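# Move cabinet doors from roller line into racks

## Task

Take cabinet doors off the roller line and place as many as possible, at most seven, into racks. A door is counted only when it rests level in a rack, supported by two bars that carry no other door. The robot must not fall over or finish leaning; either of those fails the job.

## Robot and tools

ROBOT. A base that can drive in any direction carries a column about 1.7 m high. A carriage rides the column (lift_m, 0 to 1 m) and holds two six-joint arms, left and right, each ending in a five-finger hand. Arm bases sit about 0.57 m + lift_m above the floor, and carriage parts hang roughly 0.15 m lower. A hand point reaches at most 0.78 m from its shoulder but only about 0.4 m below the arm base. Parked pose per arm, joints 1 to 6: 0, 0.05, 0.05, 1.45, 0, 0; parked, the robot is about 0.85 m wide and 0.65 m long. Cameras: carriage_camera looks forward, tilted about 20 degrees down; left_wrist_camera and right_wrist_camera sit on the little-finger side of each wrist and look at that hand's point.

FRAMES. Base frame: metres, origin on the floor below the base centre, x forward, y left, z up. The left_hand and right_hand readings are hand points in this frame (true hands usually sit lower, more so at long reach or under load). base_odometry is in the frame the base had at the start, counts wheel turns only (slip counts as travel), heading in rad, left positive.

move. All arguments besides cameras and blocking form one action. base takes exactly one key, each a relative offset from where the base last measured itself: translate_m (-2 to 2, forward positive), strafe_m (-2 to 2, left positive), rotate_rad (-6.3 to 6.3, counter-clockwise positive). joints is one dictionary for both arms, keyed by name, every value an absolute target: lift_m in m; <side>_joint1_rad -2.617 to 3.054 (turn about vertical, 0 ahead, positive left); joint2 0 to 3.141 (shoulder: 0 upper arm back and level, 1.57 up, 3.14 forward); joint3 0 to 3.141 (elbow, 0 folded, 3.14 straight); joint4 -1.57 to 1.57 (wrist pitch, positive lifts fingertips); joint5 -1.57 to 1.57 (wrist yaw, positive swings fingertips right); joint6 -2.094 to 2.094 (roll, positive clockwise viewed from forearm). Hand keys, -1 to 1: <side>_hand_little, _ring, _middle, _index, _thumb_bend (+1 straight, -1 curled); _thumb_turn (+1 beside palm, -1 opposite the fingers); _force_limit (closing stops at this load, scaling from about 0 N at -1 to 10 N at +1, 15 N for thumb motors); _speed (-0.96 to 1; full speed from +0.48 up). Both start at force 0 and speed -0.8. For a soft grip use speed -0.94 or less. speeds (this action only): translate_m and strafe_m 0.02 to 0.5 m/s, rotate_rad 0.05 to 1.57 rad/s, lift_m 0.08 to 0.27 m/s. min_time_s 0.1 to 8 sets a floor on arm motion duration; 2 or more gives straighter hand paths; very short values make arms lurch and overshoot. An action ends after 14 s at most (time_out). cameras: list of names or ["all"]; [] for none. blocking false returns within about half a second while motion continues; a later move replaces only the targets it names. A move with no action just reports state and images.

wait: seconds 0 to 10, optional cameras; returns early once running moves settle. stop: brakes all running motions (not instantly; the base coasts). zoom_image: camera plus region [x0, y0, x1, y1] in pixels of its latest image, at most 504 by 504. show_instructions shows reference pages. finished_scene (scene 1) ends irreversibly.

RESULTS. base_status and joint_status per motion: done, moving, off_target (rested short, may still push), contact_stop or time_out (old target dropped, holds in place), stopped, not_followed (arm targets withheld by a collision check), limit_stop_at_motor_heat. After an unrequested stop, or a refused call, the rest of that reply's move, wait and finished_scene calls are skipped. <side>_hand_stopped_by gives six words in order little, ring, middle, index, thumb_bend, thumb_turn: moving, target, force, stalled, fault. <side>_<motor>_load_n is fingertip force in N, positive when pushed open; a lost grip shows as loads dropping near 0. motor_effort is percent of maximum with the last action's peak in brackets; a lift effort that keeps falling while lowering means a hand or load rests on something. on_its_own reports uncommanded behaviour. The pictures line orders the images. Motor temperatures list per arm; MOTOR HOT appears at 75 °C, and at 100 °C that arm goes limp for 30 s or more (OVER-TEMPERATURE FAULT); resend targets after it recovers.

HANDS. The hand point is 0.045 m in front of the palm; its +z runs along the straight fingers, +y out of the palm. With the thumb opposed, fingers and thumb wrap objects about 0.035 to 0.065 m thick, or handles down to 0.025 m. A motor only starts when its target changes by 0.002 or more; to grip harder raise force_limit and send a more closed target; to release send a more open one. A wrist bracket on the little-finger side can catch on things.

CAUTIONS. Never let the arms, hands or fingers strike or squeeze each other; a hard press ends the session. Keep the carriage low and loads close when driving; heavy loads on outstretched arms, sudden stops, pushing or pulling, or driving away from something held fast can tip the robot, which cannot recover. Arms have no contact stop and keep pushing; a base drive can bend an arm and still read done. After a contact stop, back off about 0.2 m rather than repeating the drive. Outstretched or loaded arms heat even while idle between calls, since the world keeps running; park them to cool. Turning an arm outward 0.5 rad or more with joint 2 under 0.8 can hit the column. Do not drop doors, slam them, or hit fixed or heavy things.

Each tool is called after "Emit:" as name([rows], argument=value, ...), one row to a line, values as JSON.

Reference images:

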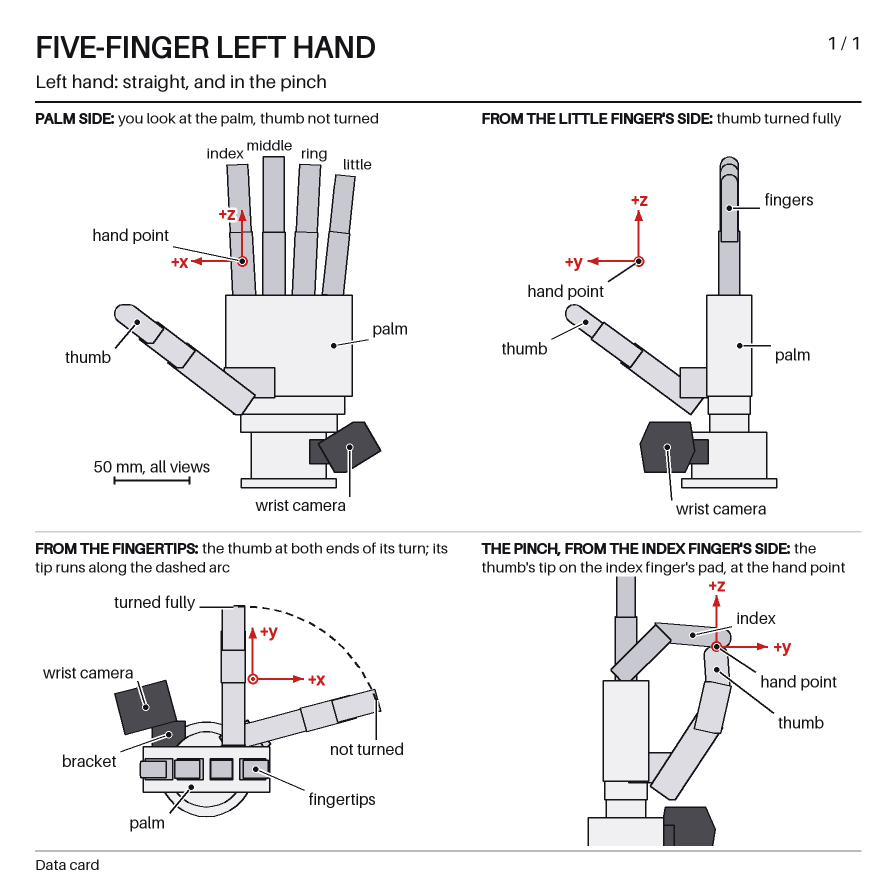

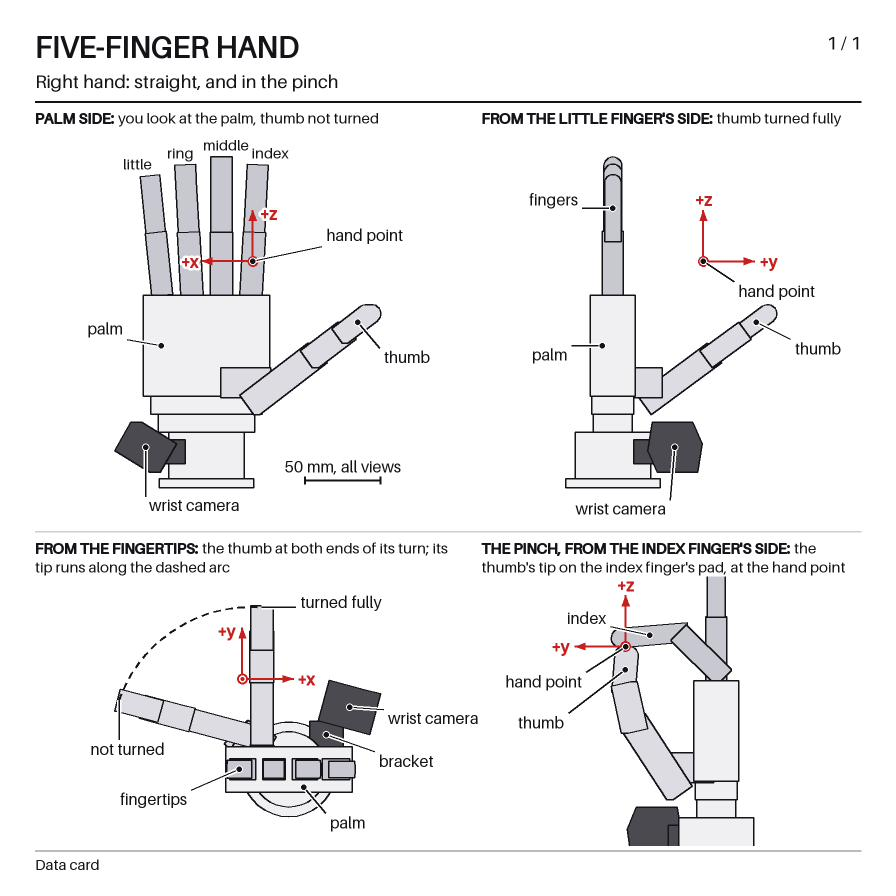

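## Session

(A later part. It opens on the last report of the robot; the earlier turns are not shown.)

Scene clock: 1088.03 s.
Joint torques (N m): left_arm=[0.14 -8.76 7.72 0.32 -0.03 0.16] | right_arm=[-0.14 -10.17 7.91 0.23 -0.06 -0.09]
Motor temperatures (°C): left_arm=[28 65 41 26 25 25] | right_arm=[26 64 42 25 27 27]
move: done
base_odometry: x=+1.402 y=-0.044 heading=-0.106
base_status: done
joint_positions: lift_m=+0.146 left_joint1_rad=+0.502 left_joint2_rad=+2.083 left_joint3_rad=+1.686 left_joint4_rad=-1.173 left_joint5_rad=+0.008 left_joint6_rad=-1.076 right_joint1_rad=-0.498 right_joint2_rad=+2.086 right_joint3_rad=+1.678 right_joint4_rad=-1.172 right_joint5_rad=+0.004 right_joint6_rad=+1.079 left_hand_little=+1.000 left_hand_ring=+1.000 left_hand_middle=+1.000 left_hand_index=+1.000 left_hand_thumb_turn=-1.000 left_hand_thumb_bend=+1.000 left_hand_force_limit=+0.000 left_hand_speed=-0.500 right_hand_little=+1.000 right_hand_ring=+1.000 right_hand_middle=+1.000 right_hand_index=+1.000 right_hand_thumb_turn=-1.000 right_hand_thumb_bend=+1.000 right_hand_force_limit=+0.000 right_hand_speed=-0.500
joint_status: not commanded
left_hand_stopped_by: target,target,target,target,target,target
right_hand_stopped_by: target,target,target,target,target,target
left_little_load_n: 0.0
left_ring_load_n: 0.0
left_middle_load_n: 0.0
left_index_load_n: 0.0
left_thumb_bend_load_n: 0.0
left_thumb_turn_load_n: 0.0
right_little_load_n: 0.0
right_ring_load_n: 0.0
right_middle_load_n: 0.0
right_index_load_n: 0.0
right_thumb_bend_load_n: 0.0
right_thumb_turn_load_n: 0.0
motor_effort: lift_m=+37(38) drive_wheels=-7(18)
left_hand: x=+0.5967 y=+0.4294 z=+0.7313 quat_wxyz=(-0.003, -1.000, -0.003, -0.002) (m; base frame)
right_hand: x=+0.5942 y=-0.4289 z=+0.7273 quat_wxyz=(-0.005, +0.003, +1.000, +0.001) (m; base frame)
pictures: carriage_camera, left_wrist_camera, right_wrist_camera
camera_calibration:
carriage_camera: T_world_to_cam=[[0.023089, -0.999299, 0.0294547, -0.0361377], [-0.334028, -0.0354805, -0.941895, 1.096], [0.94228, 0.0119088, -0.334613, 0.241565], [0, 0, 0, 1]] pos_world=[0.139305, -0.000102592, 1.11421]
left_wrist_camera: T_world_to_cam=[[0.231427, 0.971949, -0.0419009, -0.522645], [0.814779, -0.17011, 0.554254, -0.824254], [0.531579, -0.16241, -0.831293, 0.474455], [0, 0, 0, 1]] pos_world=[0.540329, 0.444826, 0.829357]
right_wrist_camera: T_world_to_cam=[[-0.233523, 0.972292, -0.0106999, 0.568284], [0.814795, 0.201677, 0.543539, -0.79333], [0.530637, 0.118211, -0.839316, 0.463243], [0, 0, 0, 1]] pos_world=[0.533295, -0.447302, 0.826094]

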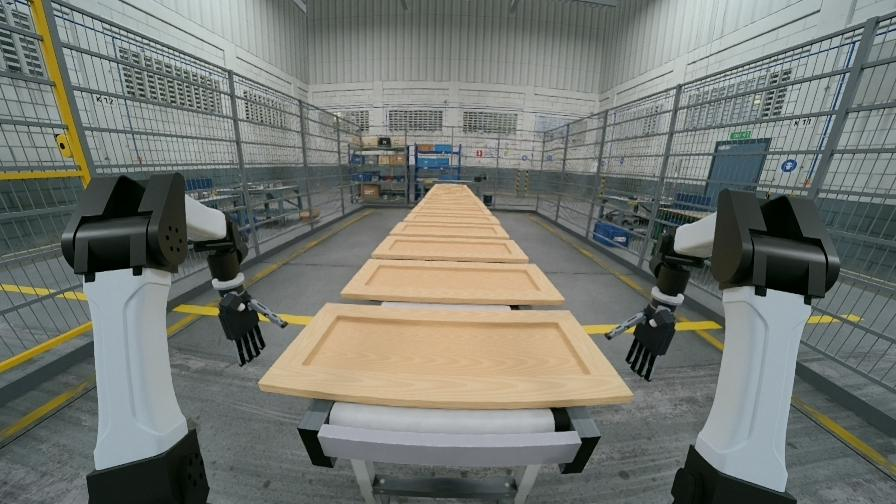

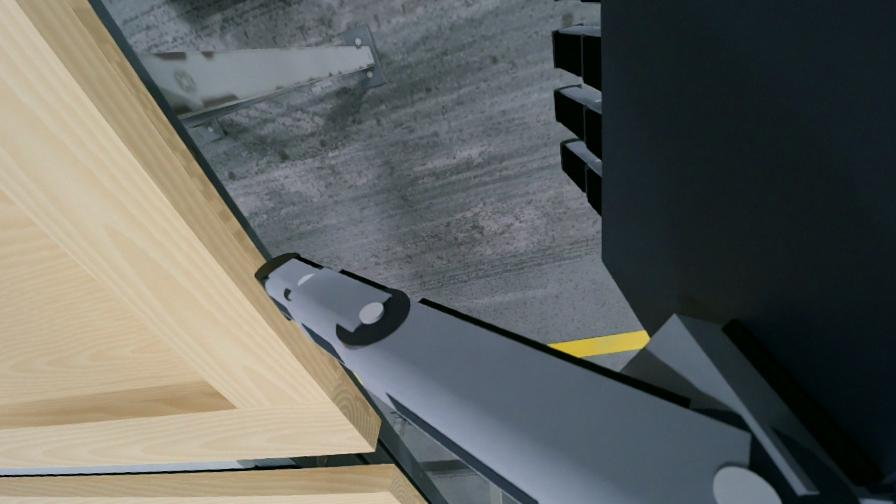

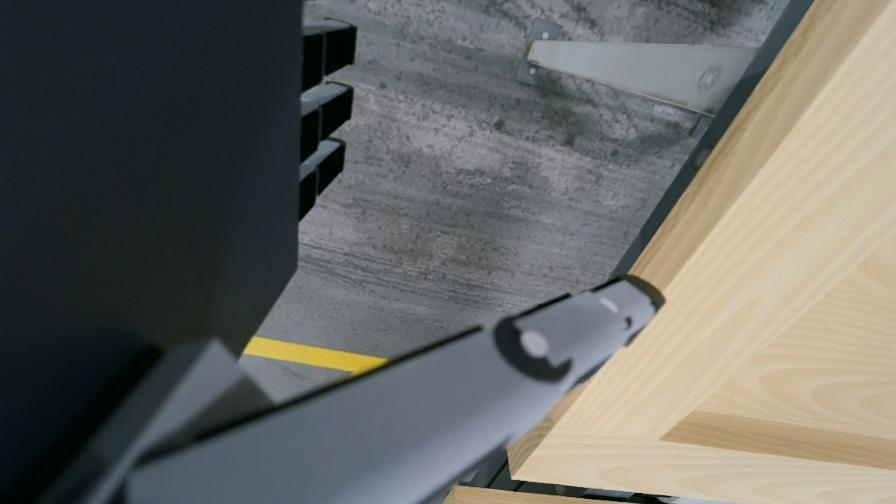

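Emit:
move(joints={"lift_m": 0.141, "left_joint1_rad": 0.17, "left_joint6_rad": -1.4, "right_joint1_rad": -0.172, "right_joint6_rad": 1.398}, min_time_s=2, cameras=["left_wrist_camera", "right_wrist_camera"])

Emit:
move(joints={"lift_m": 0.137, "left_hand_index": -0.6, "left_hand_middle": -0.6, "left_hand_ring": -0.6, "left_hand_little": -0.6, "right_hand_index": -0.6, "right_hand_middle": -0.6, "right_hand_ring": -0.6, "right_hand_little": -0.6}, cameras=[])

Emit:
move(joints={"left_hand_index": -0.65, "left_hand_middle": -0.65, "left_hand_ring": -0.65, "left_hand_little": -0.65, "right_hand_index": -0.65, "right_hand_middle": -0.65, "right_hand_ring": -0.65, "right_hand_little": -0.65, "left_hand_thumb_bend": 0.3, "right_hand_thumb_bend": 0.3}, cameras=["carriage_camera"])

Scene clock: 1104.07 s.
Joint torques (N m): left_arm=[-0.35 -8.96 7.51 0.31 -0.05 0] | right_arm=[0.69 -10.41 7.76 0.23 -0.07 0.1]
Motor temperatures (°C): left_arm=[28 65 41 26 25 25] | right_arm=[26 63 43 25 27 27]
move: done
base_odometry: x=+1.402 y=-0.044 heading=-0.106
base_status: not commanded
joint_positions: lift_m=+0.141 left_joint1_rad=+0.177 left_joint2_rad=+2.085 left_joint3_rad=+1.687 left_joint4_rad=-1.173 left_joint5_rad=+0.008 left_joint6_rad=-1.393 right_joint1_rad=-0.179 right_joint2_rad=+2.089 right_joint3_rad=+1.679 right_joint4_rad=-1.172 right_joint5_rad=+0.004 right_joint6_rad=+1.388 left_hand_little=+1.000 left_hand_ring=+1.000 left_hand_middle=+1.000 left_hand_index=+1.000 left_hand_thumb_turn=-1.000 left_hand_thumb_bend=+1.000 left_hand_force_limit=+0.000 left_hand_speed=-0.500 right_hand_little=+1.000 right_hand_ring=+1.000 right_hand_middle=+1.000 right_hand_index=+1.000 right_hand_thumb_turn=-1.000 right_hand_thumb_bend=+1.000 right_hand_force_limit=+0.000 right_hand_speed=-0.500
joint_status: all done
left_hand_stopped_by: target,target,target,target,target,target
right_hand_stopped_by: target,target,target,target,target,target
left_little_load_n: 0.0
left_ring_load_n: 0.0
left_middle_load_n: 0.0
left_index_load_n: 0.0
left_thumb_bend_load_n: 0.0
left_thumb_turn_load_n: 0.0
right_little_load_n: 0.0
right_ring_load_n: 0.0
right_middle_load_n: 0.0
right_index_load_n: 0.0
right_thumb_bend_load_n: 0.0
right_thumb_turn_load_n: 0.0
motor_effort: lift_m=+36(38) drive_wheels=+4(8)
left_hand: x=+0.6392 y=+0.3076 z=+0.7259 quat_wxyz=(-0.004, -1.000, +0.001, -0.001) (m; base frame)
right_hand: x=+0.6360 y=-0.3099 z=+0.7217 quat_wxyz=(-0.005, -0.002, +1.000, -0.001) (m; base frame)
pictures: left_wrist_camera, right_wrist_camera
camera_calibration:
left_wrist_camera: T_world_to_cam=[[0.239085, 0.970028, -0.0434075, -0.417467], [0.814601, -0.176045, 0.55266, -0.873524], [0.528454, -0.167492, -0.832276, 0.431972], [0, 0, 0, 1]] pos_world=[0.583107, 0.323526, 0.82416]
right_wrist_camera: T_world_to_cam=[[-0.243171, 0.969889, -0.0135196, 0.469728], [0.813127, 0.211427, 0.542332, -0.843355], [0.52886, 0.120886, -0.840056, 0.424819], [0, 0, 0, 1]] pos_world=[0.575309, -0.328631, 0.8206]

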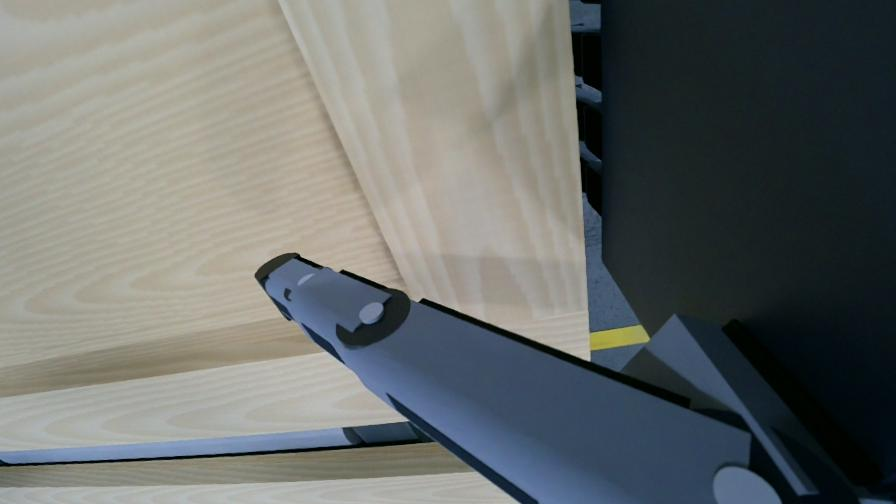

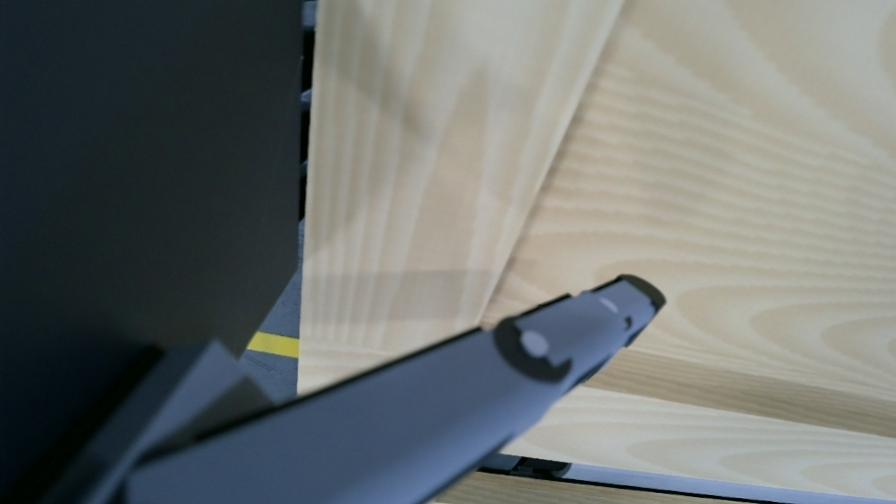

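Scene clock: 1105.57 s.
Joint torques (N m): left_arm=[-0.1 -9.83 7.41 0.25 0.07 0.03] | right_arm=[0.61 -11.48 7.72 0.11 -0.3 0.07]
Motor temperatures (°C): left_arm=[28 65 41 26 25 25] | right_arm=[26 63 43 25 27 27]
move: off_target
base_odometry: x=+1.402 y=-0.044 heading=-0.106
base_status: not commanded
joint_positions: lift_m=+0.137 left_joint1_rad=+0.174 left_joint2_rad=+2.094 left_joint3_rad=+1.689 left_joint4_rad=-1.173 left_joint5_rad=-0.001 left_joint6_rad=-1.396 right_joint1_rad=-0.178 right_joint2_rad=+2.099 right_joint3_rad=+1.680 right_joint4_rad=-1.162 right_joint5_rad=+0.027 right_joint6_rad=+1.392 left_hand_little=-0.422 left_hand_ring=-0.375 left_hand_middle=-0.328 left_hand_index=-0.464 left_hand_thumb_turn=-1.000 left_hand_thumb_bend=+1.000 left_hand_force_limit=+0.000 left_hand_speed=-0.500 right_hand_little=-0.421 right_hand_ring=-0.371 right_hand_middle=-0.329 right_hand_index=-0.466 right_hand_thumb_turn=-1.000 right_hand_thumb_bend=+1.000 right_hand_force_limit=+0.000 right_hand_speed=-0.500
joint_status: left_hand_little off_target (ended at -0.422, target -0.600); left_hand_ring off_target (ended at -0.375, target -0.600); left_hand_middle off_target (ended at -0.328, target -0.600); left_hand_index off_target (ended at -0.464, target -0.600); right_hand_little off_target (ended at -0.421, target -0.600); right_hand_ring off_target (ended at -0.371, target -0.600); right_hand_middle off_target (ended at -0.329, target -0.600); right_hand_index off_target (ended at -0.466, target -0.600); the others done
left_hand_stopped_by: force,force,force,force,target,target
right_hand_stopped_by: force,force,force,force,target,target
left_little_load_n: 0.0
left_ring_load_n: 0.0
left_middle_load_n: 0.0
left_index_load_n: 4.5
left_thumb_bend_load_n: 0.0
left_thumb_turn_load_n: 0.0
right_little_load_n: 0.0
right_ring_load_n: 0.0
right_middle_load_n: 0.0
right_index_load_n: 5.0
right_thumb_bend_load_n: 0.0
right_thumb_turn_load_n: 0.0
motor_effort: lift_m=+37(37) drive_wheels=+4(8)
left_hand: x=+0.6388 y=+0.3082 z=+0.7183 quat_wxyz=(+0.000, -1.000, +0.000, +0.003) (m; base frame)
right_hand: x=+0.6376 y=-0.3145 z=+0.7125 quat_wxyz=(-0.007, +0.000, +1.000, -0.012) (m; base frame)
pictures: none
No camera images: "cameras" was empty.

Scene clock: 1106.87 s.
Joint torques (N m): left_arm=[0.16 -10.02 7.39 0.37 0.05 -0.01] | right_arm=[0.49 -11.84 7.61 0.31 -0.14 0.06]
Motor temperatures (°C): left_arm=[28 65 42 26 25 25] | right_arm=[26 63 43 25 27 27]
move: off_target
base_odometry: x=+1.402 y=-0.044 heading=-0.106
base_status: not commanded
joint_positions: lift_m=+0.137 left_joint1_rad=+0.172 left_joint2_rad=+2.096 left_joint3_rad=+1.689 left_joint4_rad=-1.184 left_joint5_rad=+0.002 left_joint6_rad=-1.392 right_joint1_rad=-0.177 right_joint2_rad=+2.104 right_joint3_rad=+1.680 right_joint4_rad=-1.188 right_joint5_rad=+0.011 right_joint6_rad=+1.392 left_hand_little=-0.549 left_hand_ring=-0.506 left_hand_middle=-0.501 left_hand_index=-0.547 left_hand_thumb_turn=-1.000 left_hand_thumb_bend=+0.940 left_hand_force_limit=+0.000 left_hand_speed=-0.500 right_hand_little=-0.506 right_hand_ring=-0.501 right_hand_middle=-0.504 right_hand_index=-0.551 right_hand_thumb_turn=-1.000 right_hand_thumb_bend=+0.939 right_hand_force_limit=+0.000 right_hand_speed=-0.500
joint_status: left_hand_little off_target (ended at -0.549, target -0.650); left_hand_ring off_target (ended at -0.506, target -0.650); left_hand_middle off_target (ended at -0.501, target -0.650); left_hand_index off_target (ended at -0.547, target -0.650); left_hand_thumb_bend off_target (ended at +0.940, target +0.300); right_hand_little off_target (ended at -0.506, target -0.650); right_hand_ring off_target (ended at -0.501, target -0.650); right_hand_middle off_target (ended at -0.504, target -0.650); right_hand_index off_target (ended at -0.551, target -0.650); right_hand_thumb_bend off_target (ended at +0.939, target +0.300)
left_hand_stopped_by: force,force,force,force,force,target
right_hand_stopped_by: force,force,force,force,force,target
left_little_load_n: 4.0
left_ring_load_n: 2.0
left_middle_load_n: 7.0
left_index_load_n: 5.0
left_thumb_bend_load_n: 9.0
left_thumb_turn_load_n: -1.5
right_little_load_n: 0.5
right_ring_load_n: 5.5
right_middle_load_n: 10.0
right_index_load_n: 3.5
right_thumb_bend_load_n: 10.5
right_thumb_turn_load_n: -0.5
motor_effort: lift_m=+36(37) drive_wheels=+4(4)
left_hand: x=+0.6354 y=+0.3060 z=+0.7172 quat_wxyz=(-0.003, -1.000, +0.003, +0.010) (m; base frame)
right_hand: x=+0.6308 y=-0.3096 z=+0.7113 quat_wxyz=(-0.021, -0.001, +1.000, -0.002) (m; base frame)
pictures: carriage_camera
camera_calibration:
carriage_camera: T_world_to_cam=[[0.023089, -0.999299, 0.0294547, -0.0358755], [-0.334028, -0.0354805, -0.941895, 1.08761], [0.94228, 0.0119088, -0.334613, 0.238587], [0, 0, 0, 1]] pos_world=[0.139305, -0.000102592, 1.10531]

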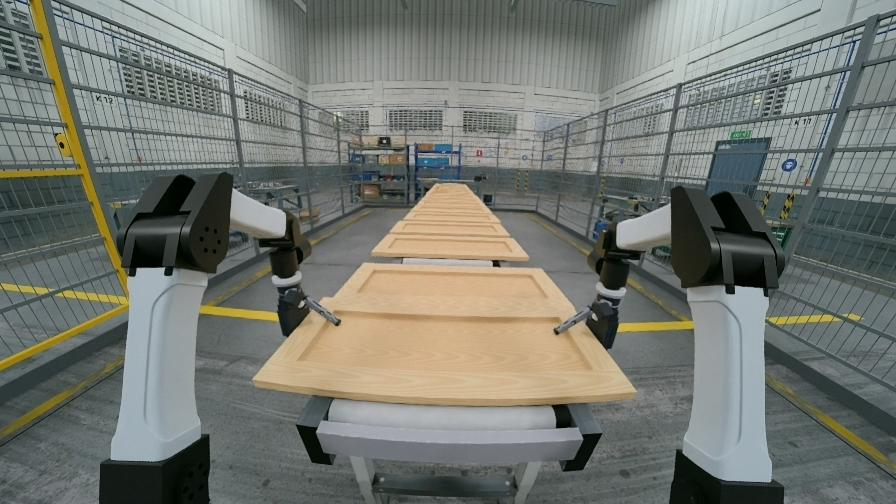

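Emit:
move(joints={"lift_m": 0.22}, speeds={"lift_m": 0.1}, cameras=["left_wrist_camera", "right_wrist_camera"])

Emit:
move(base={"rotate_rad": -0.024}, speeds={"rotate_rad": 0.3}, cameras=[])

Emit:
move(base={"translate_m": -1.365}, joints={"lift_m": 0.57, "left_joint4_rad": -1.21, "right_joint4_rad": -1.21}, speeds={"translate_m": 0.35, "lift_m": 0.1}, cameras=[])

Emit:
move(base={"rotate_rad": 1.57}, speeds={"rotate_rad": 0.7}, cameras=[])

Emit:
move(base={"translate_m": 0.56}, speeds={"translate_m": 0.25}, cameras=["carriage_camera"])

Emit:
zoom_image(camera="carriage_camera", region=[300, 200, 600, 410])

Emit:
zoom_image(camera="carriage_camera", region=[240, 280, 440, 410])

Emit:
zoom_image(camera="carriage_camera", region=[440, 280, 640, 410])

Scene clock: 1125.57 s.
Joint torques (N m): left_arm=[-0.1 -11.07 7.42 0.16 0.07 0.05] | right_arm=[0.49 -12.89 7.6 0.07 -0.11 0.07]
Motor temperatures (°C): left_arm=[28 63 43 26 25 25] | right_arm=[26 63 45 25 27 27]
move: done
base_odometry: x=+1.402 y=-0.044 heading=-0.106
base_status: not commanded
joint_positions: lift_m=+0.220 left_joint1_rad=+0.172 left_joint2_rad=+2.107 left_joint3_rad=+1.689 left_joint4_rad=-1.160 left_joint5_rad=+0.001 left_joint6_rad=-1.396 right_joint1_rad=-0.177 right_joint2_rad=+2.114 right_joint3_rad=+1.680 right_joint4_rad=-1.158 right_joint5_rad=+0.008 right_joint6_rad=+1.392 left_hand_little=-0.549 left_hand_ring=-0.506 left_hand_middle=-0.501 left_hand_index=-0.547 left_hand_thumb_turn=-1.000 left_hand_thumb_bend=+0.940 left_hand_force_limit=+0.000 left_hand_speed=-0.500 right_hand_little=-0.506 right_hand_ring=-0.501 right_hand_middle=-0.504 right_hand_index=-0.551 right_hand_thumb_turn=-1.000 right_hand_thumb_bend=+0.939 right_hand_force_limit=+0.000 right_hand_speed=-0.500
joint_status: all done
left_hand_stopped_by: force,force,force,force,force,target
right_hand_stopped_by: force,force,force,force,force,target
left_little_load_n: 3.5
left_ring_load_n: 2.0
left_middle_load_n: 7.5
left_index_load_n: 6.0
left_thumb_bend_load_n: 9.0
left_thumb_turn_load_n: -1.5
right_little_load_n: 0.0
right_ring_load_n: 4.0
right_middle_load_n: 9.5
right_index_load_n: 4.5
right_thumb_bend_load_n: 10.0
right_thumb_turn_load_n: -0.5
motor_effort: lift_m=+37(48) drive_wheels=+4(7)
left_hand: x=+0.6411 y=+0.3072 z=+0.7961 quat_wxyz=(-0.001, -1.000, +0.001, +0.004) (m; base frame)
right_hand: x=+0.6378 y=-0.3104 z=+0.7909 quat_wxyz=(-0.011, -0.001, +1.000, -0.002) (m; base frame)
pictures: left_wrist_camera, right_wrist_camera
camera_calibration:
left_wrist_camera: T_world_to_cam=[[0.240545, 0.969791, -0.0405271, -0.417674], [0.819465, -0.180527, 0.543955, -0.908742], [0.520207, -0.164056, -0.838135, 0.498205], [0, 0, 0, 1]] pos_world=[0.585982, 0.322738, 0.894951]
right_wrist_camera: T_world_to_cam=[[-0.241141, 0.970403, -0.0130274, 0.470024], [0.819618, 0.210823, 0.53271, -0.878951], [0.51969, 0.117781, -0.846197, 0.491714], [0, 0, 0, 1]] pos_world=[0.578207, -0.328724, 0.890436]

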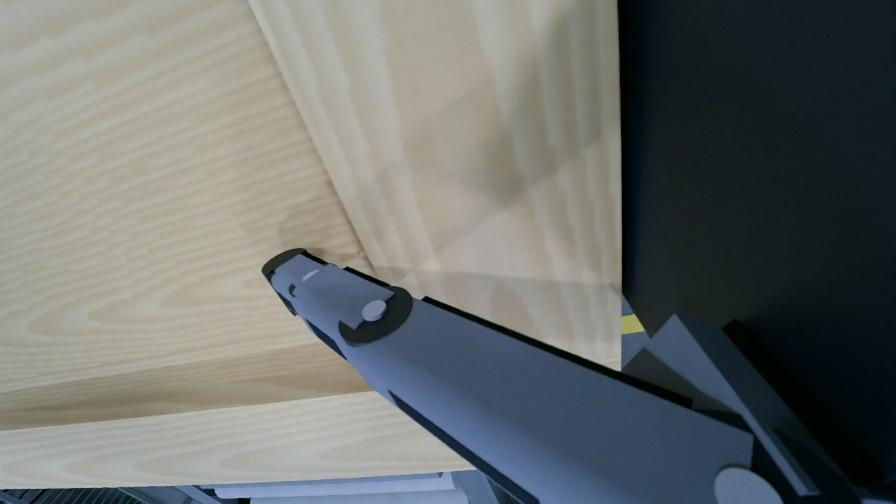

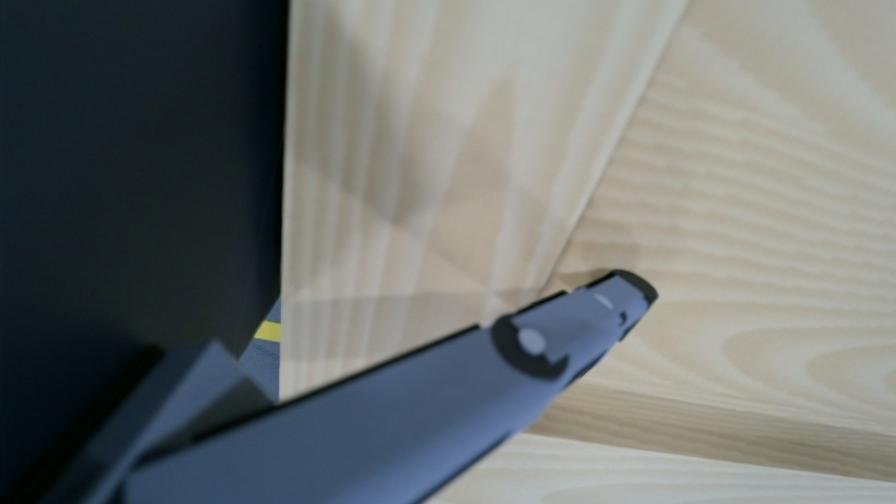

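Scene clock: 1126.23 s.
Joint torques (N m): left_arm=[0.35 -11.15 7.46 0.12 0.04 0.06] | right_arm=[0.68 -12.9 7.65 0.04 -0.13 0.05]
Motor temperatures (°C): left_arm=[28 63 43 26 25 25] | right_arm=[26 63 45 25 27 27]
move: done
base_odometry: x=+1.402 y=-0.044 heading=-0.129
base_status: done
joint_positions: lift_m=+0.220 left_joint1_rad=+0.169 left_joint2_rad=+2.107 left_joint3_rad=+1.689 left_joint4_rad=-1.158 left_joint5_rad=+0.001 left_joint6_rad=-1.398 right_joint1_rad=-0.179 right_joint2_rad=+2.114 right_joint3_rad=+1.680 right_joint4_rad=-1.155 right_joint5_rad=+0.009 right_joint6_rad=+1.393 left_hand_little=-0.549 left_hand_ring=-0.506 left_hand_middle=-0.501 left_hand_index=-0.547 left_hand_thumb_turn=-1.000 left_hand_thumb_bend=+0.940 left_hand_force_limit=+0.000 left_hand_speed=-0.500 right_hand_little=-0.506 right_hand_ring=-0.501 right_hand_middle=-0.504 right_hand_index=-0.551 right_hand_thumb_turn=-1.000 right_hand_thumb_bend=+0.939 right_hand_force_limit=+0.000 right_hand_speed=-0.500
joint_status: not commanded
left_hand_stopped_by: force,force,force,force,force,target
right_hand_stopped_by: force,force,force,force,force,target
left_little_load_n: 4.0
left_ring_load_n: 2.5
left_middle_load_n: 7.5
left_index_load_n: 6.0
left_thumb_bend_load_n: 9.0
left_thumb_turn_load_n: -1.5
right_little_load_n: 0.0
right_ring_load_n: 4.0
right_middle_load_n: 10.0
right_index_load_n: 5.0
right_thumb_bend_load_n: 10.5
right_thumb_turn_load_n: -0.5
motor_effort: lift_m=+36(38) drive_wheels=-7(13)
left_hand: x=+0.6419 y=+0.3060 z=+0.7962 quat_wxyz=(-0.001, -1.000, +0.002, +0.003) (m; base frame)
right_hand: x=+0.6387 y=-0.3117 z=+0.7908 quat_wxyz=(-0.010, +0.001, +1.000, -0.003) (m; base frame)
pictures: none
No camera images: "cameras" was empty.

Scene clock: 1131.83 s.
Joint torques (N m): left_arm=[0.32 -11.25 7.32 -0.09 0.04 0.08] | right_arm=[0.7 -13.22 7.58 -0.15 -0.14 0.05]
Motor temperatures (°C): left_arm=[28 65 43 26 25 25] | right_arm=[26 66 45 25 27 27]
move: done
base_odometry: x=+0.048 y=+0.133 heading=-0.130
base_status: done
joint_positions: lift_m=+0.570 left_joint1_rad=+0.169 left_joint2_rad=+2.110 left_joint3_rad=+1.689 left_joint4_rad=-1.176 left_joint5_rad=+0.001 left_joint6_rad=-1.398 right_joint1_rad=-0.179 right_joint2_rad=+2.118 right_joint3_rad=+1.680 right_joint4_rad=-1.180 right_joint5_rad=+0.009 right_joint6_rad=+1.393 left_hand_little=-0.549 left_hand_ring=-0.506 left_hand_middle=-0.501 left_hand_index=-0.547 left_hand_thumb_turn=-1.000 left_hand_thumb_bend=+0.940 left_hand_force_limit=+0.000 left_hand_speed=-0.500 right_hand_little=-0.506 right_hand_ring=-0.501 right_hand_middle=-0.504 right_hand_index=-0.551 right_hand_thumb_turn=-1.000 right_hand_thumb_bend=+0.939 right_hand_force_limit=+0.000 right_hand_speed=-0.500
joint_status: all done
left_hand_stopped_by: force,force,force,force,force,target
right_hand_stopped_by: force,force,force,force,force,target
left_little_load_n: 3.0
left_ring_load_n: 2.0
left_middle_load_n: 7.0
left_index_load_n: 5.5
left_thumb_bend_load_n: 9.0
left_thumb_turn_load_n: -2.0
right_little_load_n: 0.0
right_ring_load_n: 4.5
right_middle_load_n: 10.0
right_index_load_n: 3.5
right_thumb_bend_load_n: 10.5
right_thumb_turn_load_n: -1.0
motor_effort: lift_m=+38(49) drive_wheels=-6(21)
left_hand: x=+0.6366 y=+0.3051 z=+1.1447 quat_wxyz=(-0.003, -1.000, +0.002, +0.013) (m; base frame)
right_hand: x=+0.6317 y=-0.3104 z=+1.1389 quat_wxyz=(-0.024, +0.001, +1.000, -0.001) (m; base frame)
pictures: none
No camera images: "cameras" was empty.

Scene clock: 1135.27 s.
Joint torques (N m): left_arm=[-0.06 -11.32 7.42 -0.1 0.07 0.04] | right_arm=[0.44 -13.23 7.56 -0.18 -0.13 0.05]
Motor temperatures (°C): left_arm=[28 66 43 26 25 25] | right_arm=[26 67 45 25 27 27]
move: done
base_odometry: x=+0.048 y=+0.133 heading=+1.440
base_status: done
joint_positions: lift_m=+0.570 left_joint1_rad=+0.175 left_joint2_rad=+2.110 left_joint3_rad=+1.689 left_joint4_rad=-1.176 left_joint5_rad=-0.001 left_joint6_rad=-1.395 right_joint1_rad=-0.176 right_joint2_rad=+2.118 right_joint3_rad=+1.680 right_joint4_rad=-1.176 right_joint5_rad=+0.010 right_joint6_rad=+1.394 left_hand_little=-0.549 left_hand_ring=-0.506 left_hand_middle=-0.501 left_hand_index=-0.547 left_hand_thumb_turn=-1.000 left_hand_thumb_bend=+0.940 left_hand_force_limit=+0.000 left_hand_speed=-0.500 right_hand_little=-0.506 right_hand_ring=-0.501 right_hand_middle=-0.504 right_hand_index=-0.551 right_hand_thumb_turn=-1.000 right_hand_thumb_bend=+0.939 right_hand_force_limit=+0.000 right_hand_speed=-0.500
joint_status: not commanded
left_hand_stopped_by: force,force,force,force,force,target
right_hand_stopped_by: force,force,force,force,force,target
left_little_load_n: 3.5
left_ring_load_n: 2.0
left_middle_load_n: 7.5
left_index_load_n: 5.5
left_thumb_bend_load_n: 9.0
left_thumb_turn_load_n: -1.5
right_little_load_n: 0.5
right_ring_load_n: 4.0
right_middle_load_n: 10.0
right_index_load_n: 4.0
right_thumb_bend_load_n: 10.0
right_thumb_turn_load_n: -0.5
motor_effort: lift_m=+37(38) drive_wheels=+3(16)
left_hand: x=+0.6364 y=+0.3081 z=+1.1445 quat_wxyz=(-0.002, -1.000, +0.000, +0.014) (m; base frame)
right_hand: x=+0.6328 y=-0.3096 z=+1.1389 quat_wxyz=(-0.022, +0.000, +1.000, -0.001) (m; base frame)
pictures: none
No camera images: "cameras" was empty.

Scene clock: 1138.80 s.
Joint torques (N m): left_arm=[-0.2 -11.33 7.38 -0.08 0.09 0.03] | right_arm=[0.43 -13.23 7.61 -0.16 -0.14 0.05]
Motor temperatures (°C): left_arm=[28 67 43 26 25 25] | right_arm=[26 68 45 25 27 27]
move: done
base_odometry: x=+0.121 y=+0.688 heading=+1.441
base_status: done
joint_positions: lift_m=+0.570 left_joint1_rad=+0.175 left_joint2_rad=+2.110 left_joint3_rad=+1.689 left_joint4_rad=-1.181 left_joint5_rad=-0.001 left_joint6_rad=-1.395 right_joint1_rad=-0.176 right_joint2_rad=+2.118 right_joint3_rad=+1.680 right_joint4_rad=-1.180 right_joint5_rad=+0.010 right_joint6_rad=+1.394 left_hand_little=-0.549 left_hand_ring=-0.506 left_hand_middle=-0.501 left_hand_index=-0.547 left_hand_thumb_turn=-1.000 left_hand_thumb_bend=+0.940 left_hand_force_limit=+0.000 left_hand_speed=-0.500 right_hand_little=-0.506 right_hand_ring=-0.501 right_hand_middle=-0.504 right_hand_index=-0.551 right_hand_thumb_turn=-1.000 right_hand_thumb_bend=+0.939 right_hand_force_limit=+0.000 right_hand_speed=-0.500
joint_status: not commanded
left_hand_stopped_by: force,force,force,force,force,target
right_hand_stopped_by: force,force,force,force,force,target
left_little_load_n: 3.5
left_ring_load_n: 2.0
left_middle_load_n: 7.0
left_index_load_n: 5.0
left_thumb_bend_load_n: 9.0
left_thumb_turn_load_n: -1.5
right_little_load_n: 0.0
right_ring_load_n: 4.0
right_middle_load_n: 9.5
right_index_load_n: 3.5
right_thumb_bend_load_n: 10.0
right_thumb_turn_load_n: -0.5
motor_effort: lift_m=+37(38) drive_wheels=-7(19)
left_hand: x=+0.6353 y=+0.3079 z=+1.1445 quat_wxyz=(-0.002, -1.000, +0.000, +0.016) (m; base frame)
right_hand: x=+0.6317 y=-0.3094 z=+1.1388 quat_wxyz=(-0.024, +0.000, +1.000, -0.001) (m; base frame)
pictures: carriage_camera
camera_calibration:
carriage_camera: T_world_to_cam=[[0.023089, -0.999299, 0.0294547, -0.0486265], [-0.334028, -0.0354805, -0.941895, 1.49536], [0.94228, 0.0119088, -0.334613, 0.383441], [0, 0, 0, 1]] pos_world=[0.139305, -0.000102592, 1.53821]

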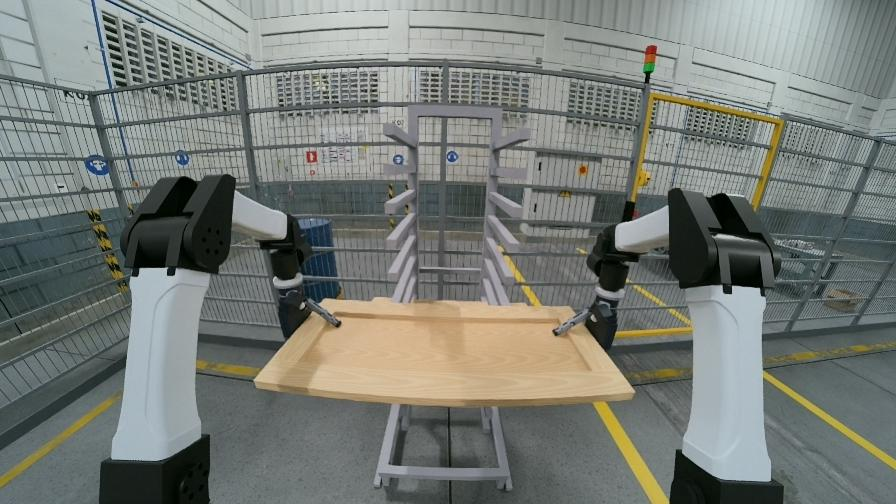

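Scaled by 1.680 from the camera's 896x504 image, which has a finer 1280x720 frame.

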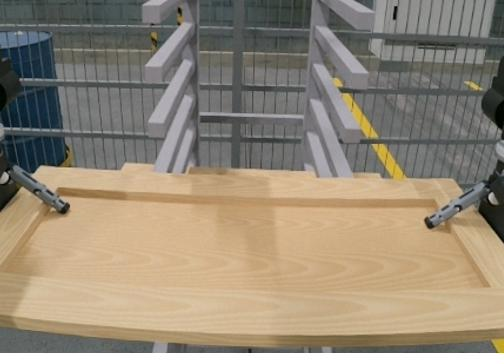

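Scaled by 2.520 from the camera's 896x504 image, which has a finer 1280x720 frame.

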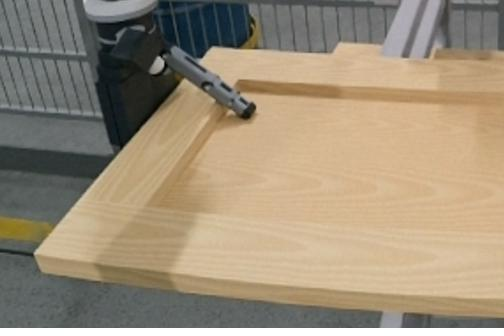

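Scaled by 2.520 from the camera's 896x504 image, which has a finer 1280x720 frame.

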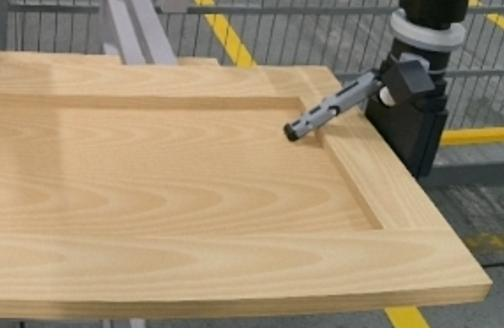

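Emit:
move(joints={"lift_m": 0.577, "left_joint4_rad": -1.24, "right_joint4_rad": -1.24}, speeds={"lift_m": 0.1}, cameras=[])

Emit:
move(base={"translate_m": 0.12}, speeds={"translate_m": 0.1}, cameras=["carriage_camera"])

Emit:
zoom_image(camera="carriage_camera", region=[300, 200, 600, 410])

Scene clock: 1169.13 s.
Joint torques (N m): left_arm=[-0.24 -11.44 7.27 -0.23 0.08 0.05] | right_arm=[0.43 -13.27 7.51 -0.28 -0.13 0.05]
Motor temperatures (°C): left_arm=[28 72 44 26 25 25] | right_arm=[26 73 45 25 27 27]
move: off_target
base_odometry: x=+0.121 y=+0.688 heading=+1.441
base_status: not commanded
joint_positions: lift_m=+0.577 left_joint1_rad=+0.175 left_joint2_rad=+2.112 left_joint3_rad=+1.689 left_joint4_rad=-1.198 left_joint5_rad=-0.001 left_joint6_rad=-1.394 right_joint1_rad=-0.176 right_joint2_rad=+2.119 right_joint3_rad=+1.680 right_joint4_rad=-1.200 right_joint5_rad=+0.010 right_joint6_rad=+1.394 left_hand_little=-0.549 left_hand_ring=-0.506 left_hand_middle=-0.501 left_hand_index=-0.547 left_hand_thumb_turn=-1.000 left_hand_thumb_bend=+0.940 left_hand_force_limit=+0.000 left_hand_speed=-0.500 right_hand_little=-0.506 right_hand_ring=-0.501 right_hand_middle=-0.504 right_hand_index=-0.551 right_hand_thumb_turn=-1.000 right_hand_thumb_bend=+0.939 right_hand_force_limit=+0.000 right_hand_speed=-0.500
joint_status: left_joint4_rad off_target (ended at -1.198, target -1.240); the others done
left_hand_stopped_by: force,force,force,force,force,target
right_hand_stopped_by: force,force,force,force,force,target
left_little_load_n: 2.0
left_ring_load_n: 1.5
left_middle_load_n: 7.0
left_index_load_n: 6.0
left_thumb_bend_load_n: 9.0
left_thumb_turn_load_n: -1.5
right_little_load_n: 0.0
right_ring_load_n: 3.0
right_middle_load_n: 9.5
right_index_load_n: 3.5
right_thumb_bend_load_n: 10.0
right_thumb_turn_load_n: -0.5
motor_effort: lift_m=+37(47) drive_wheels=-6(8)
left_hand: x=+0.6304 y=+0.3071 z=+1.1508 quat_wxyz=(-0.004, -1.000, +0.001, +0.025) (m; base frame)
right_hand: x=+0.6263 y=-0.3085 z=+1.1454 quat_wxyz=(-0.034, -0.001, +0.999, +0.001) (m; base frame)
pictures: none
No camera images: "cameras" was empty.

Scene clock: 1171.13 s.
Joint torques (N m): left_arm=[-0.2 -11.36 7.3 -0.18 0.08 0.01] | right_arm=[0.43 -13.24 7.58 -0.25 -0.16 0.05]
Motor temperatures (°C): left_arm=[28 72 44 26 25 25] | right_arm=[26 73 45 25 27 27]
move: done
base_odometry: x=+0.136 y=+0.807 heading=+1.441
base_status: done
joint_positions: lift_m=+0.577 left_joint1_rad=+0.175 left_joint2_rad=+2.112 left_joint3_rad=+1.689 left_joint4_rad=-1.205 left_joint5_rad=-0.001 left_joint6_rad=-1.394 right_joint1_rad=-0.176 right_joint2_rad=+2.119 right_joint3_rad=+1.680 right_joint4_rad=-1.205 right_joint5_rad=+0.012 right_joint6_rad=+1.394 left_hand_little=-0.549 left_hand_ring=-0.506 left_hand_middle=-0.501 left_hand_index=-0.547 left_hand_thumb_turn=-1.000 left_hand_thumb_bend=+0.940 left_hand_force_limit=+0.000 left_hand_speed=-0.500 right_hand_little=-0.506 right_hand_ring=-0.501 right_hand_middle=-0.504 right_hand_index=-0.551 right_hand_thumb_turn=-1.000 right_hand_thumb_bend=+0.939 right_hand_force_limit=+0.000 right_hand_speed=-0.500
joint_status: not commanded
left_hand_stopped_by: force,force,force,force,force,target
right_hand_stopped_by: force,force,force,force,force,target
left_little_load_n: 3.5
left_ring_load_n: 2.0
left_middle_load_n: 7.0
left_index_load_n: 5.0
left_thumb_bend_load_n: 9.0
left_thumb_turn_load_n: -2.0
right_little_load_n: 0.0
right_ring_load_n: 3.5
right_middle_load_n: 9.5
right_index_load_n: 3.5
right_thumb_bend_load_n: 10.0
right_thumb_turn_load_n: -1.0
motor_effort: lift_m=+38(38) drive_wheels=+4(19)
left_hand: x=+0.6287 y=+0.3067 z=+1.1508 quat_wxyz=(-0.004, -1.000, +0.001, +0.028) (m; base frame)
right_hand: x=+0.6251 y=-0.3086 z=+1.1453 quat_wxyz=(-0.037, -0.001, +0.999, +0.001) (m; base frame)
pictures: carriage_camera
camera_calibration:
carriage_camera: T_world_to_cam=[[0.023089, -0.999299, 0.0294547, -0.0488327], [-0.334028, -0.0354805, -0.941895, 1.50195], [0.94228, 0.0119088, -0.334613, 0.385784], [0, 0, 0, 1]] pos_world=[0.139305, -0.000102592, 1.54521]

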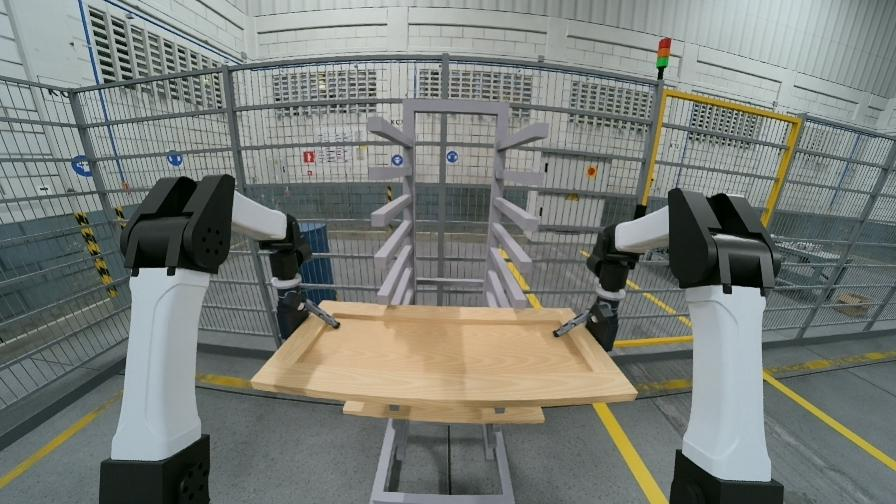

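Scaled by 1.680 from the camera's 896x504 image, which has a finer 1280x720 frame.

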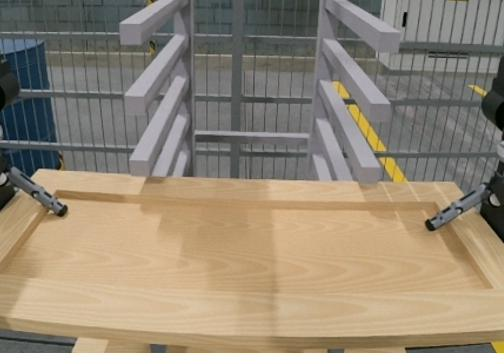

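Emit:
move(base={"translate_m": 0.28}, speeds={"translate_m": 0.12}, cameras=["carriage_camera"])

Emit:
move(joints={"lift_m": 0.548}, speeds={"lift_m": 0.08}, cameras=[])

Scene clock: 1181.33 s.
Joint torques (N m): left_arm=[-0.09 -11.34 7.35 -0.2 0.07 0.03] | right_arm=[0.42 -13.31 7.57 -0.26 -0.16 0.05]
Motor temperatures (°C): left_arm=[28 73 44 26 25 25] | right_arm=[26 74 45 25 27 27]
move: done
base_odometry: x=+0.172 y=+1.085 heading=+1.442
base_status: done
joint_positions: lift_m=+0.577 left_joint1_rad=+0.175 left_joint2_rad=+2.112 left_joint3_rad=+1.689 left_joint4_rad=-1.205 left_joint5_rad=-0.001 left_joint6_rad=-1.394 right_joint1_rad=-0.176 right_joint2_rad=+2.119 right_joint3_rad=+1.680 right_joint4_rad=-1.204 right_joint5_rad=+0.012 right_joint6_rad=+1.394 left_hand_little=-0.549 left_hand_ring=-0.506 left_hand_middle=-0.501 left_hand_index=-0.547 left_hand_thumb_turn=-1.000 left_hand_thumb_bend=+0.940 left_hand_force_limit=+0.000 left_hand_speed=-0.500 right_hand_little=-0.506 right_hand_ring=-0.501 right_hand_middle=-0.504 right_hand_index=-0.551 right_hand_thumb_turn=-1.000 right_hand_thumb_bend=+0.939 right_hand_force_limit=+0.000 right_hand_speed=-0.500
joint_status: not commanded
left_hand_stopped_by: force,force,force,force,force,target
right_hand_stopped_by: force,force,force,force,force,target
left_little_load_n: 3.5
left_ring_load_n: 2.0
left_middle_load_n: 7.0
left_index_load_n: 4.5
left_thumb_bend_load_n: 9.0
left_thumb_turn_load_n: -2.0
right_little_load_n: 0.0
right_ring_load_n: 4.0
right_middle_load_n: 9.5
right_index_load_n: 3.5
right_thumb_bend_load_n: 10.0
right_thumb_turn_load_n: -0.5
motor_effort: lift_m=+38(39) drive_wheels=-7(18)
left_hand: x=+0.6286 y=+0.3067 z=+1.1508 quat_wxyz=(-0.004, -1.000, +0.001, +0.028) (m; base frame)
right_hand: x=+0.6254 y=-0.3086 z=+1.1453 quat_wxyz=(-0.036, -0.001, +0.999, +0.000) (m; base frame)
pictures: carriage_camera
camera_calibration:
carriage_camera: T_world_to_cam=[[0.023089, -0.999299, 0.0294547, -0.0488327], [-0.334028, -0.0354805, -0.941895, 1.50195], [0.94228, 0.0119088, -0.334613, 0.385784], [0, 0, 0, 1]] pos_world=[0.139305, -0.000102592, 1.54521]

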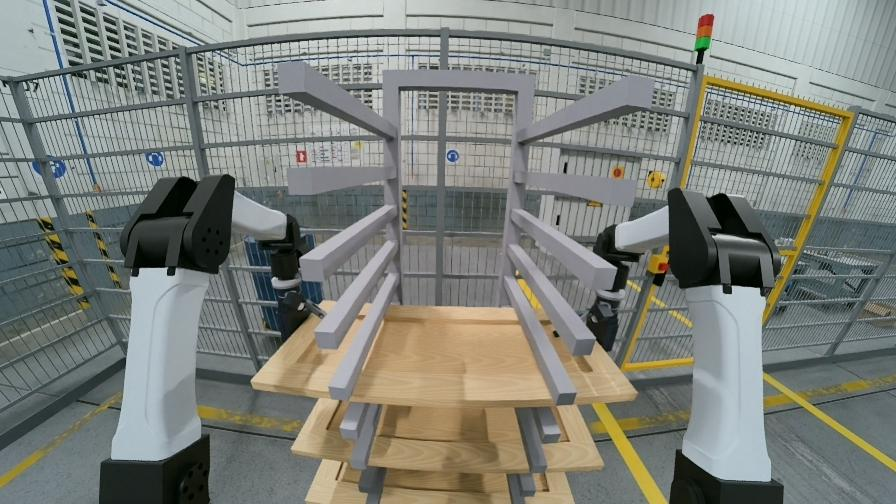

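Scene clock: 1182.07 s.
Joint torques (N m): left_arm=[-0.35 -11.17 6.72 -0.11 -0.02 -0.02] | right_arm=[0.85 -13.07 7.21 -0.15 -0.08 0.05]
Motor temperatures (°C): left_arm=[28 73 44 26 25 25] | right_arm=[26 74 45 25 27 27]
move: done
base_odometry: x=+0.172 y=+1.085 heading=+1.442
base_status: not commanded
joint_positions: lift_m=+0.548 left_joint1_rad=+0.178 left_joint2_rad=+2.110 left_joint3_rad=+1.694 left_joint4_rad=-1.214 left_joint5_rad=+0.004 left_joint6_rad=-1.392 right_joint1_rad=-0.180 right_joint2_rad=+2.116 right_joint3_rad=+1.684 right_joint4_rad=-1.213 right_joint5_rad=+0.004 right_joint6_rad=+1.394 left_hand_little=-0.549 left_hand_ring=-0.506 left_hand_middle=-0.501 left_hand_index=-0.548 left_hand_thumb_turn=-1.000 left_hand_thumb_bend=+0.940 left_hand_force_limit=+0.000 left_hand_speed=-0.500 right_hand_little=-0.506 right_hand_ring=-0.502 right_hand_middle=-0.504 right_hand_index=-0.551 right_hand_thumb_turn=-1.000 right_hand_thumb_bend=+0.940 right_hand_force_limit=+0.000 right_hand_speed=-0.500
joint_status: all done
left_hand_stopped_by: force,force,force,force,force,target
right_hand_stopped_by: force,force,force,force,force,target
left_little_load_n: 2.5
left_ring_load_n: 1.0
left_middle_load_n: 4.5
left_index_load_n: 1.0
left_thumb_bend_load_n: 9.5
left_thumb_turn_load_n: -2.5
right_little_load_n: 0.0
right_ring_load_n: 2.0
right_middle_load_n: 6.5
right_index_load_n: 0.5
right_thumb_bend_load_n: 10.5
right_thumb_turn_load_n: -1.5
motor_effort: lift_m=+35(37) drive_wheels=+4(7)
left_hand: x=+0.6280 y=+0.3066 z=+1.1244 quat_wxyz=(-0.007, -1.000, +0.000, +0.029) (m; base frame)
right_hand: x=+0.6244 y=-0.3086 z=+1.1189 quat_wxyz=(-0.037, +0.002, +0.999, +0.005) (m; base frame)
pictures: none
No camera images: "cameras" was empty.


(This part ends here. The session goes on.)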